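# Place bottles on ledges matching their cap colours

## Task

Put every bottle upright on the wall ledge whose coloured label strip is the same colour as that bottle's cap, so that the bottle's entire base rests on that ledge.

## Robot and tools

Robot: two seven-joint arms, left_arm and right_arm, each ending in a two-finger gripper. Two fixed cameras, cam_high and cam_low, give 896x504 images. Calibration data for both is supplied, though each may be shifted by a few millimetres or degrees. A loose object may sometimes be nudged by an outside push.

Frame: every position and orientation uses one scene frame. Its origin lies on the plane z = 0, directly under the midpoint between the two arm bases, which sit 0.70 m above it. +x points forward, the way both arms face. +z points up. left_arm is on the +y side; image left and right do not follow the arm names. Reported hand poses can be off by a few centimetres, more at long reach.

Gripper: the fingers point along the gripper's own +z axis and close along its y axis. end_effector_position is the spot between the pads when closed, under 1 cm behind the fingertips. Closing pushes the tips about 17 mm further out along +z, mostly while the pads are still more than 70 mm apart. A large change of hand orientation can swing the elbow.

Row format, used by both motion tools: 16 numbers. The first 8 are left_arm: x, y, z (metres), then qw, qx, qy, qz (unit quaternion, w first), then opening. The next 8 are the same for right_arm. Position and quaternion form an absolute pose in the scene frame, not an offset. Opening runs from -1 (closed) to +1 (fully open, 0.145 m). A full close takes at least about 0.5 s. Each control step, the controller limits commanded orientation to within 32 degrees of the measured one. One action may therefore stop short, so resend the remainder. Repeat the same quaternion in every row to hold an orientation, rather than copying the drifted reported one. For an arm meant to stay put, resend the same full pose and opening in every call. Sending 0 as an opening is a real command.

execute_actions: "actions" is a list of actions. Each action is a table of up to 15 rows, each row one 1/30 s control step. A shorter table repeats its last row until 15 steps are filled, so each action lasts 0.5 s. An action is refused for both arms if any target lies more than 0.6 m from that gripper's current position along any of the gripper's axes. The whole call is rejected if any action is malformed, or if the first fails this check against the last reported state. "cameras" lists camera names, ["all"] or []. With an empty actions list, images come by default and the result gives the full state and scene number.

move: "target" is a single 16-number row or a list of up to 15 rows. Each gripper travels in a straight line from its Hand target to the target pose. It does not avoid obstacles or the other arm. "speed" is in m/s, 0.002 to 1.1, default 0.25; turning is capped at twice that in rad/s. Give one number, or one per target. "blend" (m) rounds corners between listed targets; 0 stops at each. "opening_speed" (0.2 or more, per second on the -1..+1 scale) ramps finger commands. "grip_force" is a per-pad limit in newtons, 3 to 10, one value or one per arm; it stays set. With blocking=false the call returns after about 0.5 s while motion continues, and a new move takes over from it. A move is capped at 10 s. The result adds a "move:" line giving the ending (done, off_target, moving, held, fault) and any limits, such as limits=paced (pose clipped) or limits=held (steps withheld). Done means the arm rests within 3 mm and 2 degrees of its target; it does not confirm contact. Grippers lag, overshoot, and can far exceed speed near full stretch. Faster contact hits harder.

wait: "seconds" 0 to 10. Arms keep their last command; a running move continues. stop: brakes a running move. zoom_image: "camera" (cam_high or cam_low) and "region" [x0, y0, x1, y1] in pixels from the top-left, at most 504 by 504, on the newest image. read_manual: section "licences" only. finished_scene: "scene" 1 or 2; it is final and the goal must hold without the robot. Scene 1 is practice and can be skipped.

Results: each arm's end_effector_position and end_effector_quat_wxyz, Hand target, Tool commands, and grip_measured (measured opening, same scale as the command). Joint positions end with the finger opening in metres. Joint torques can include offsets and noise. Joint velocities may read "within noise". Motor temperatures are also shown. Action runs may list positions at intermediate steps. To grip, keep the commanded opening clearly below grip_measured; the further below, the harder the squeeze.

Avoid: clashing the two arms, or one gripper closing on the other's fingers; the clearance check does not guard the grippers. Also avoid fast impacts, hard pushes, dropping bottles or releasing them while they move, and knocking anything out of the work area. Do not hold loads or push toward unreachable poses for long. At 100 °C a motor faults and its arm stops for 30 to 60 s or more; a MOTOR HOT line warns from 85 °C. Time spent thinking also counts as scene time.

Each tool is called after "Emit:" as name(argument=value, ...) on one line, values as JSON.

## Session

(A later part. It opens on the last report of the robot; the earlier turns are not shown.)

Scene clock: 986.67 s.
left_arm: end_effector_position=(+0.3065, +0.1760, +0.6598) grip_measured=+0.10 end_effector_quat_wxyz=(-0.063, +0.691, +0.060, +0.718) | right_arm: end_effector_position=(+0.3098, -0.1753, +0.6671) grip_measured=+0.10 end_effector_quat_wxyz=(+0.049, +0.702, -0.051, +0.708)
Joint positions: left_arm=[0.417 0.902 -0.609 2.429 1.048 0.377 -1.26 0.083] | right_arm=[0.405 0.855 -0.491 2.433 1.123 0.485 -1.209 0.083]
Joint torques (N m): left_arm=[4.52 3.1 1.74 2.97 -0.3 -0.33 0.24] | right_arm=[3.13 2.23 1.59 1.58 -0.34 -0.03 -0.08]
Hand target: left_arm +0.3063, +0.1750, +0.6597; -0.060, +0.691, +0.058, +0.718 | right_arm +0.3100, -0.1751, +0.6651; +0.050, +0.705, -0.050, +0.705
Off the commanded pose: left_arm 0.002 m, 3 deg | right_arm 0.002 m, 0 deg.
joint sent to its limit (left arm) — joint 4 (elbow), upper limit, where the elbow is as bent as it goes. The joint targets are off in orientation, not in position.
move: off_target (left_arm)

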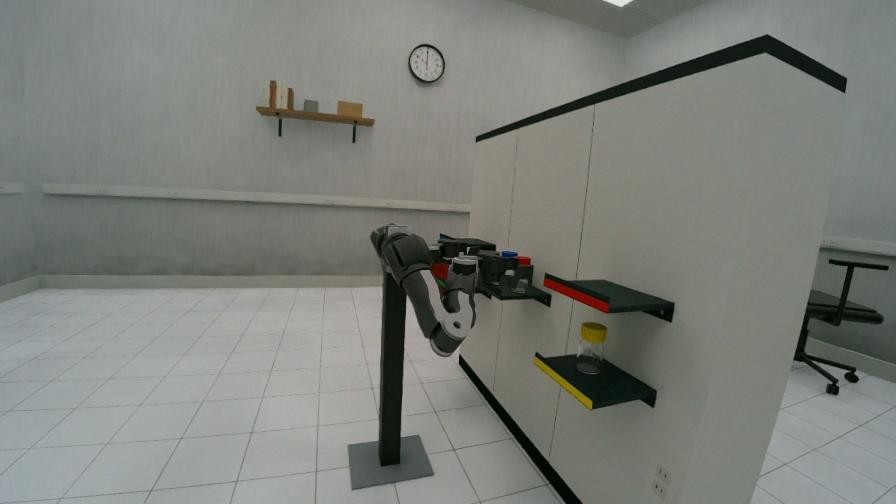

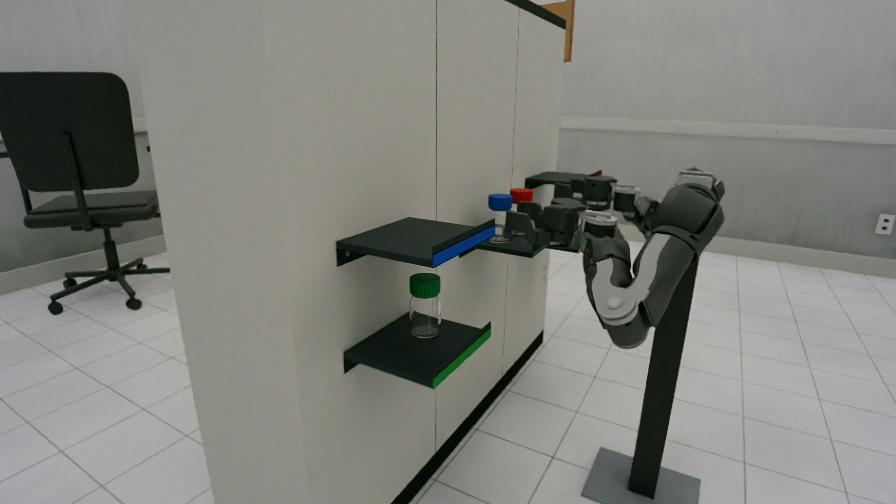

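Emit:
move(target=[[0.305,0.175,0.66,-0.05,0.705,0.05,0.705,0.1,0.303,-0.05,0.664,0,0.7071,0,0.7071,0.1],[0.305,0.175,0.66,-0.05,0.705,0.05,0.705,0.1,0.386,-0.05,0.664,0,0.7071,0,0.7071,0.1],[0.305,0.175,0.66,-0.05,0.705,0.05,0.705,0.1,0.386,-0.05,0.664,0,0.7071,0,0.7071,-0.8],[0.305,0.175,0.66,-0.05,0.705,0.05,0.705,0.1,0.386,-0.05,0.7,0,0.7071,0,0.7071,-0.8]], speed=0.12, opening_speed=0.8)

Emit:
move(target=[[0.305,0.175,0.66,-0.05,0.705,0.05,0.705,0.1,0.386,-0.185,0.71,0.05,0.705,-0.05,0.705,-0.8],[0.305,0.175,0.66,-0.05,0.705,0.05,0.705,0.1,0.386,-0.19,0.80,0.05,0.705,-0.05,0.705,-0.8],[0.305,0.175,0.66,-0.05,0.705,0.05,0.705,0.1,0.386,-0.375,0.80,0.135,0.694,-0.135,0.694,-0.8]], speed=0.12, blend=0.02, cameras=["all"])

Emit:
zoom_image(camera="cam_high", region=[440, 180, 680, 390])

Scene clock: 1009.87 s.
left_arm: end_effector_position=(+0.3067, +0.1758, +0.6588) grip_measured=+0.10 end_effector_quat_wxyz=(-0.062, +0.693, +0.058, +0.716) | right_arm: end_effector_position=(+0.3861, -0.0482, +0.6981) grip_measured=-0.30 end_effector_quat_wxyz=(-0.003, +0.710, +0.003, +0.705)
Joint positions: left_arm=[0.417 0.906 -0.609 2.429 1.056 0.376 -1.258 0.083] | right_arm=[0.936 0.286 -0.841 1.944 1.089 0.634 -1.259 0.053]
Joint torques (N m): left_arm=[4.92 2.78 1.69 2.97 -0.4 -0.34 0.19] | right_arm=[6.42 -0.33 3.15 2.3 -0.53 -0.1 -0.16]
Hand target: left_arm +0.3064, +0.1750, +0.6596; -0.059, +0.692, +0.057, +0.717 | right_arm +0.3860, -0.0500, +0.7001; +0.000, +0.707, +0.000, +0.707
Off the commanded pose: left_arm 0.002 m, 2 deg | right_arm 0.003 m, 1 deg.
joint sent to its limit (left arm) — joint 4 (elbow), upper limit, where the elbow is as bent as it goes. The joint targets still meet the commanded pose.
move: done

Scene clock: 1013.70 s.
left_arm: end_effector_position=(+0.3067, +0.1759, +0.6590) grip_measured=+0.10 end_effector_quat_wxyz=(-0.062, +0.693, +0.059, +0.716) | right_arm: end_effector_position=(+0.3858, -0.3759, +0.7981) grip_measured=-0.30 end_effector_quat_wxyz=(+0.136, +0.698, -0.136, +0.690)
Joint positions: left_arm=[0.418 0.906 -0.609 2.429 1.056 0.376 -1.258 0.083] | right_arm=[1.156 1.204 -0.502 1.608 1.421 0.687 -0.66 0.053]
Joint torques (N m): left_arm=[4.84 2.73 1.65 2.96 -0.4 -0.34 0.18] | right_arm=[4.76 2.55 3.58 1.16 -0.39 -0.68 0.17]
Hand target: left_arm +0.3064, +0.1750, +0.6596; -0.059, +0.692, +0.057, +0.717 | right_arm +0.3860, -0.3751, +0.8000; +0.135, +0.694, -0.135, +0.694
Off the commanded pose: left_arm 0.002 m, 3 deg | right_arm 0.002 m, 1 deg.
joint sent to its limit (left arm) — joint 4 (elbow), upper limit, where the elbow is as bent as it goes. The joint targets still meet the commanded pose.
move: off_target (left_arm)

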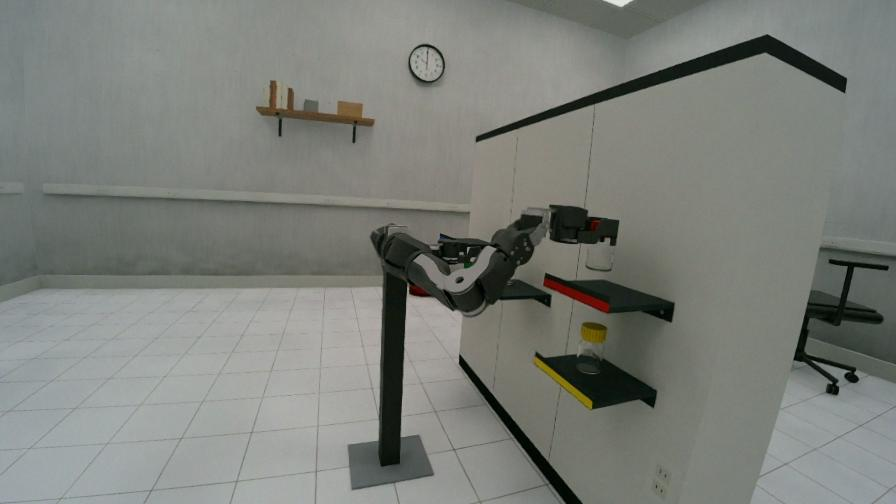

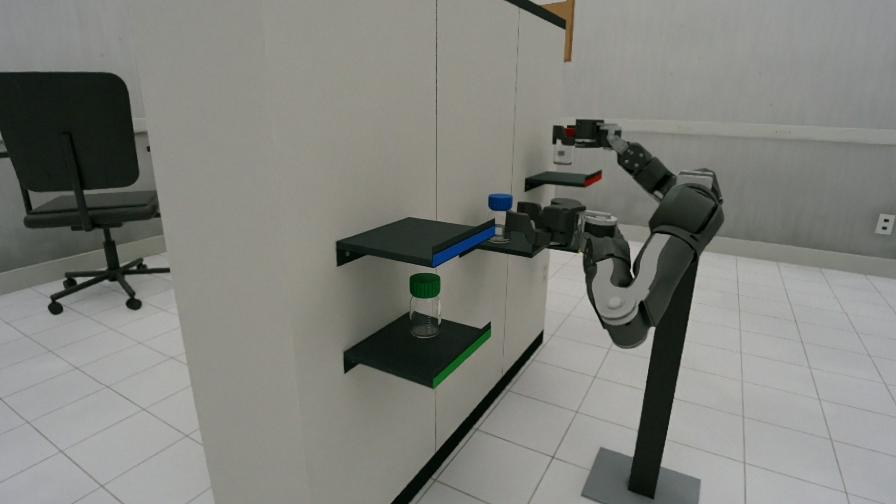

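Scaled by 2.100 from the camera's 896x504 image, which has a finer 1280x720 frame.

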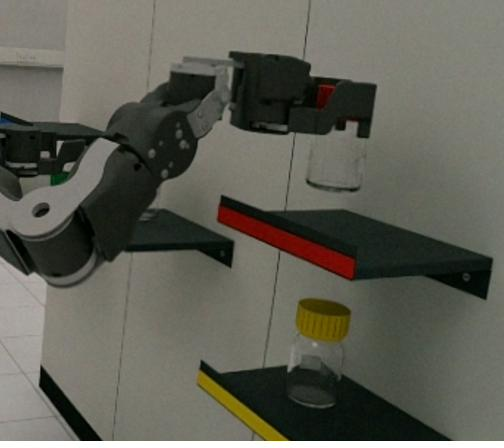

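Emit:
move(target=[[0.302,0.08,0.664,0,0.7071,0,0.7071,0.2,0.386,-0.38,0.762,0.135,0.694,-0.135,0.694,-0.8],[0.302,0.058,0.664,0,0.7071,0,0.7071,0.2,0.386,-0.38,0.756,0.135,0.694,-0.135,0.694,-0.8],[0.302,0.058,0.664,0,0.7071,0,0.7071,0.2,0.386,-0.38,0.757,0.135,0.694,-0.135,0.694,0.2]], speed=[0.1,0.03,0.05], opening_speed=0.8, cameras=["all"])

Emit:
zoom_image(camera="cam_low", region=[470, 150, 620, 270])

Emit:
zoom_image(camera="cam_high", region=[440, 180, 680, 390])

Scene clock: 1029.00 s.
left_arm: end_effector_position=(+0.3016, +0.0574, +0.6645) grip_measured=+0.20 end_effector_quat_wxyz=(+0.003, +0.707, -0.001, +0.708) | right_arm: end_effector_position=(+0.3856, -0.3804, +0.7580) grip_measured=+0.20 end_effector_quat_wxyz=(+0.136, +0.692, -0.136, +0.696)
Joint positions: left_arm=[0.631 0.335 -0.934 2.336 0.946 0.674 -1.471 0.09] | right_arm=[0.93 1.306 -0.5 1.667 1.441 0.451 -0.632 0.09]
Joint torques (N m): left_arm=[5.71 -0.59 1.21 2.11 -0.35 -0.06 -0.03] | right_arm=[4.42 4.1 3.81 0.62 -0.17 -0.29 0.11]
Hand target: left_arm +0.3020, +0.0580, +0.6639; +0.000, +0.707, +0.000, +0.707 | right_arm +0.3860, -0.3799, +0.7571; +0.135, +0.694, -0.135, +0.694
Off the commanded pose: left_arm 0.001 m, 0 deg | right_arm 0.001 m, 0 deg.
move: done

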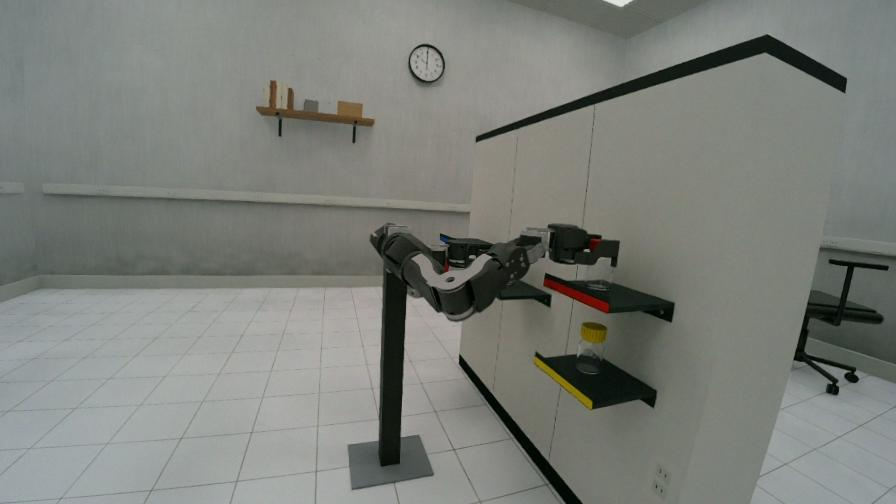

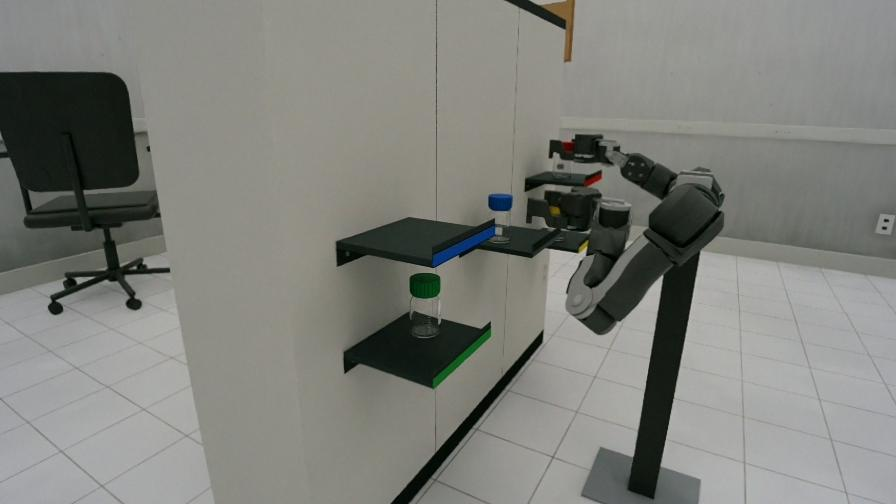

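Scaled by 3.360 from the camera's 896x504 image, which has a finer 1280x720 frame.

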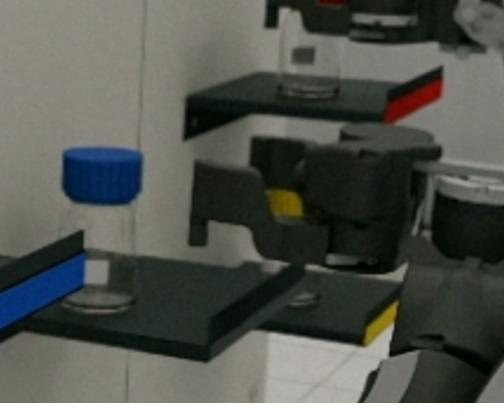

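Scaled by 2.100 from the camera's 896x504 image, which has a finer 1280x720 frame.

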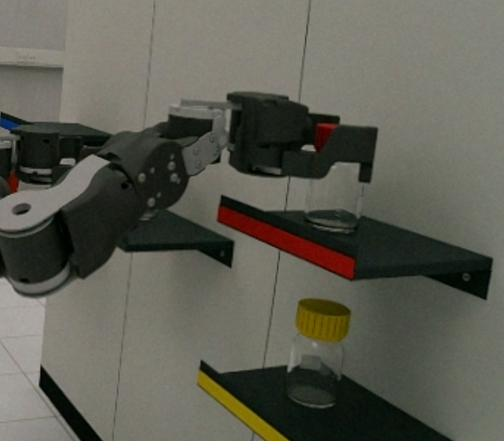

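Emit:
move(target=[[0.387,0.058,0.664,0,0.7071,0,0.7071,0.2,0.30,-0.34,0.76,0.135,0.694,-0.135,0.694,0.2],[0.387,0.058,0.664,0,0.7071,0,0.7071,-0.8,0.27,-0.29,0.66,0.165,0.6876,-0.165,0.6876,0.2],[0.387,0.058,0.71,0,0.7071,0,0.7071,-0.8,0.26,-0.28,0.566,0.183,0.683,-0.183,0.683,0.2]], speed=0.12, opening_speed=0.8)

Emit:
move(target=[[0.386,0.185,0.72,-0.05,0.705,0.05,0.705,-0.8,0.26,-0.28,0.566,0.183,0.683,-0.183,0.683,0.2],[0.386,0.19,0.80,-0.05,0.705,0.05,0.705,-0.8,0.26,-0.28,0.566,0.183,0.683,-0.183,0.683,0.2],[0.386,0.375,0.80,-0.135,0.694,0.135,0.694,-0.8,0.26,-0.28,0.566,0.183,0.683,-0.183,0.683,0.2],[0.386,0.375,0.765,-0.135,0.694,0.135,0.694,-0.8,0.26,-0.28,0.566,0.183,0.683,-0.183,0.683,0.2]], speed=0.12, blend=[0.02,0.02,0.02,0], cameras=["all"])

Emit:
zoom_image(camera="cam_low", region=[330, 130, 610, 400])

Scene clock: 1054.20 s.
left_arm: end_effector_position=(+0.3873, +0.0567, +0.7076) grip_measured=-0.29 end_effector_quat_wxyz=(+0.002, +0.710, -0.003, +0.704) | right_arm: end_effector_position=(+0.2596, -0.2807, +0.5654) grip_measured=+0.20 end_effector_quat_wxyz=(+0.185, +0.684, -0.184, +0.681)
Joint positions: left_arm=[0.947 0.296 -0.791 1.954 1.114 0.681 -1.248 0.054] | right_arm=[-0.453 0.693 -0.044 2.281 0.593 0.104 -0.989 0.09]
Joint torques (N m): left_arm=[9.06 -0.38 2.4 2.71 -0.41 -0.29 -0.07] | right_arm=[1.44 3.28 1.62 3.33 -0.47 -0.35 0.1]
Hand target: left_arm +0.3870, +0.0581, +0.7100; +0.000, +0.707, +0.000, +0.707 | right_arm +0.2600, -0.2801, +0.5659; +0.183, +0.683, -0.183, +0.683
Off the commanded pose: left_arm 0.003 m, 1 deg | right_arm 0.001 m, 0 deg.
move: done

Scene clock: 1058.10 s.
left_arm: end_effector_position=(+0.3856, +0.3752, +0.7650) grip_measured=-0.29 end_effector_quat_wxyz=(-0.138, +0.695, +0.135, +0.693) | right_arm: end_effector_position=(+0.2596, -0.2807, +0.5654) grip_measured=+0.20 end_effector_quat_wxyz=(+0.185, +0.684, -0.184, +0.681)
Joint positions: left_arm=[0.974 1.28 -0.499 1.674 1.44 0.509 -0.659 0.054] | right_arm=[-0.453 0.693 -0.044 2.281 0.593 0.104 -0.989 0.09]
Joint torques (N m): left_arm=[5.89 3.78 3.21 0.8 -0.14 -0.76 0.21] | right_arm=[1.46 3.39 1.68 3.44 -0.47 -0.34 0.11]
Hand target: left_arm +0.3860, +0.3750, +0.7649; -0.135, +0.694, +0.135, +0.694 | right_arm +0.2600, -0.2801, +0.5659; +0.183, +0.683, -0.183, +0.683
Off the commanded pose: left_arm 0.000 m, 0 deg | right_arm 0.001 m, 0 deg.
move: done; blend cut to 0.0175 m at target 3

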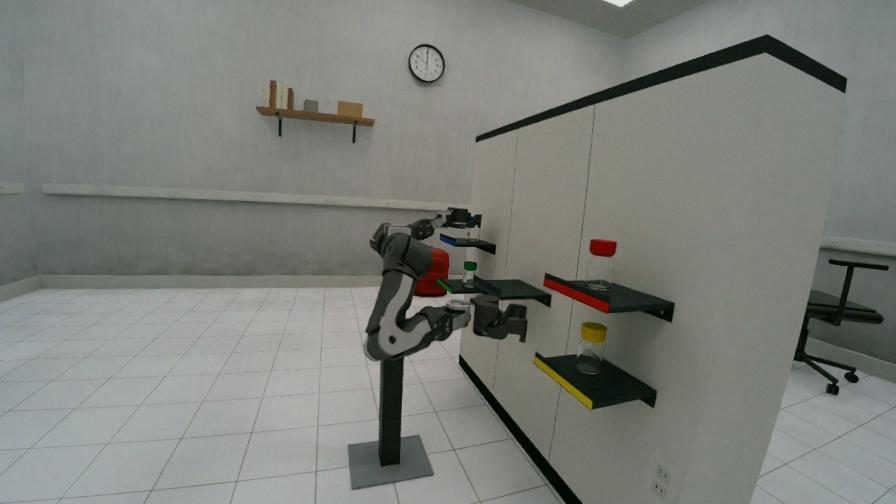

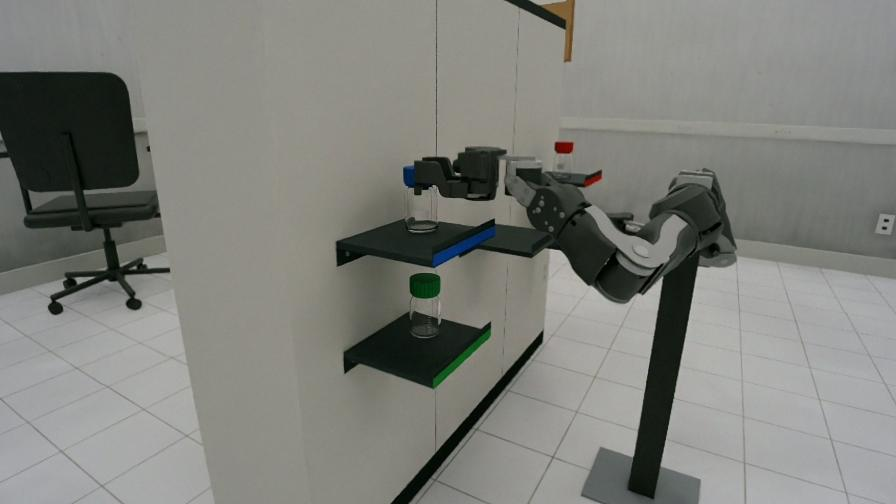

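Scaled by 1.800 from the camera's 896x504 image, which has a finer 1280x720 frame.

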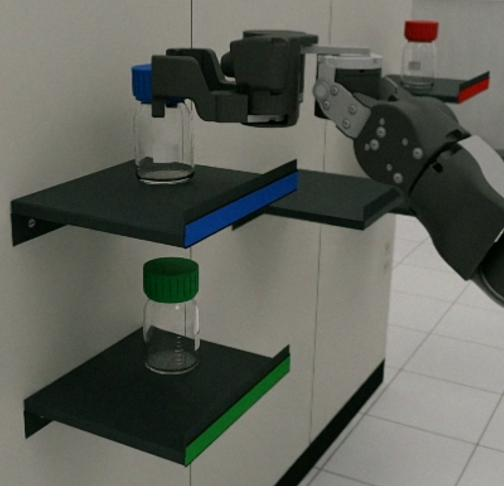

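Emit:
move(target=[[0.386,0.375,0.756,-0.135,0.694,0.135,0.694,-0.8,0.26,-0.28,0.566,0.183,0.683,-0.183,0.683,0.2],[0.386,0.375,0.757,-0.135,0.694,0.135,0.694,0.2,0.26,-0.28,0.566,0.183,0.683,-0.183,0.683,0.2],[0.30,0.335,0.76,-0.135,0.694,0.135,0.694,0.2,0.26,-0.28,0.566,0.183,0.683,-0.183,0.683,0.2]], speed=[0.03,0.1,0.12], opening_speed=0.8, cameras=["all"])

Emit:
zoom_image(camera="cam_low", region=[330, 130, 610, 400])

Emit:
zoom_image(camera="cam_high", region=[430, 190, 690, 420])

Scene clock: 1084.53 s.
left_arm: end_effector_position=(+0.2997, +0.3346, +0.7617) grip_measured=+0.20 end_effector_quat_wxyz=(-0.135, +0.692, +0.133, +0.696) | right_arm: end_effector_position=(+0.2596, -0.2807, +0.5654) grip_measured=+0.20 end_effector_quat_wxyz=(+0.185, +0.684, -0.184, +0.681)
Joint positions: left_arm=[0.163 1.177 0.483 2.182 1.584 0.749 -0.929 0.09] | right_arm=[-0.453 0.693 -0.044 2.281 0.593 0.104 -0.989 0.09]
Joint torques (N m): left_arm=[4.5 4.71 1.43 0.44 -0.13 -0.34 -0.05] | right_arm=[1.31 3.36 1.7 3.37 -0.5 -0.35 0.09]
Hand target: left_arm +0.3000, +0.3349, +0.7599; -0.135, +0.694, +0.135, +0.694 | right_arm +0.2600, -0.2801, +0.5659; +0.183, +0.683, -0.183, +0.683
Off the commanded pose: left_arm 0.002 m, 0 deg | right_arm 0.001 m, 0 deg.
joint sent to its limit (left arm) — joint 5 (forearm roll), upper limit. The joint targets still meet the commanded pose.
move: done; target 2's new opening was sent with left_arm's hand 0.007 m and 2 deg from that target

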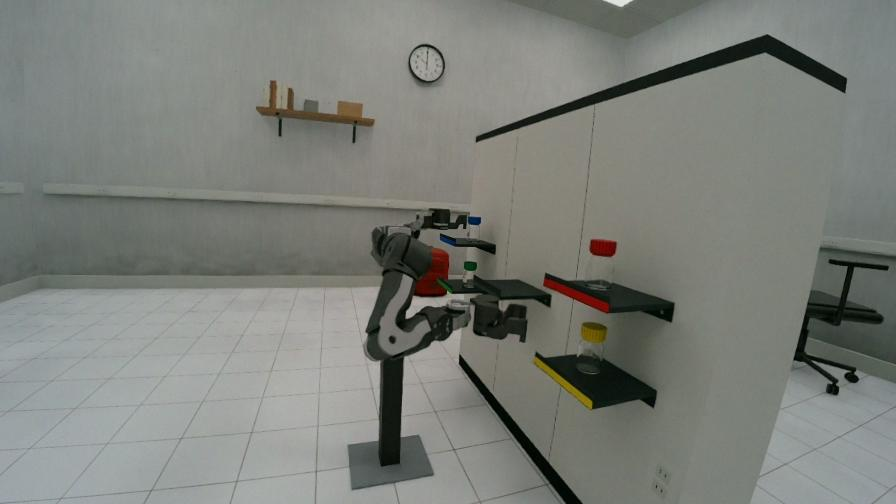

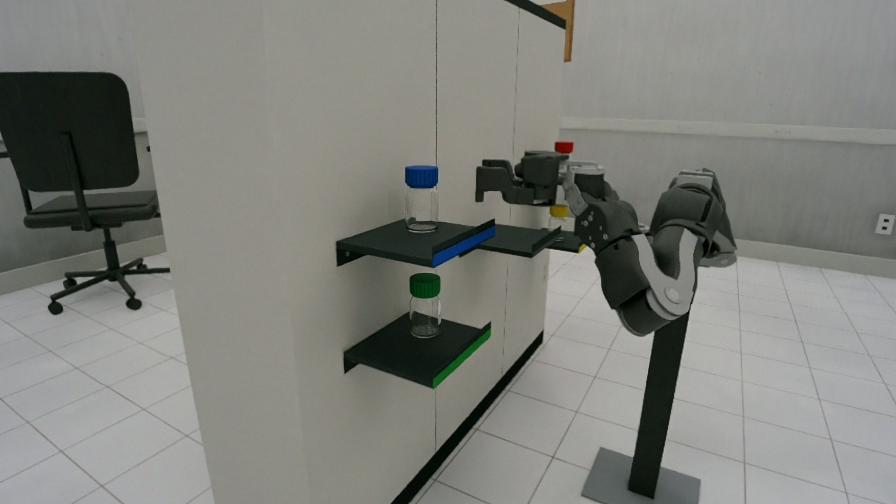

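Scaled by 1.800 from the camera's 896x504 image, which has a finer 1280x720 frame.

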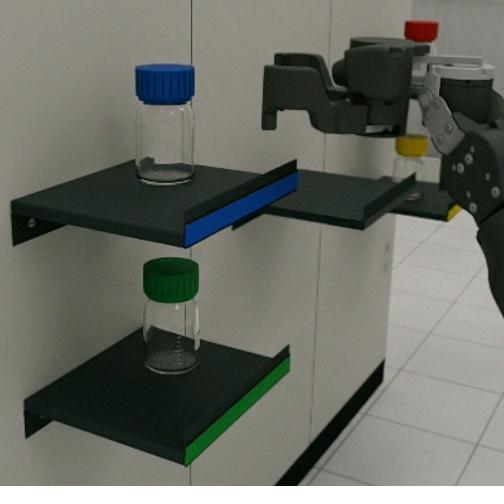

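Scaled by 1.938 from the camera's 896x504 image, which has a finer 1280x720 frame.

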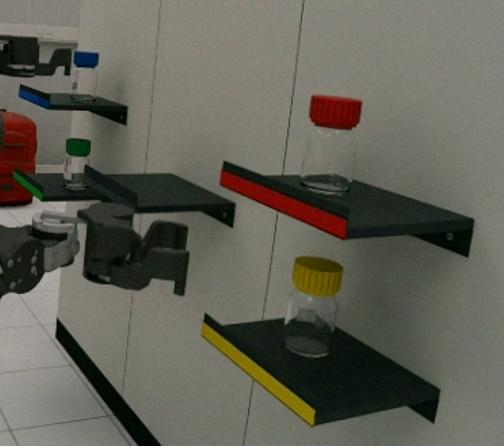

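Emit:
finished_scene(scene=1)

The scene is finished: the task was done.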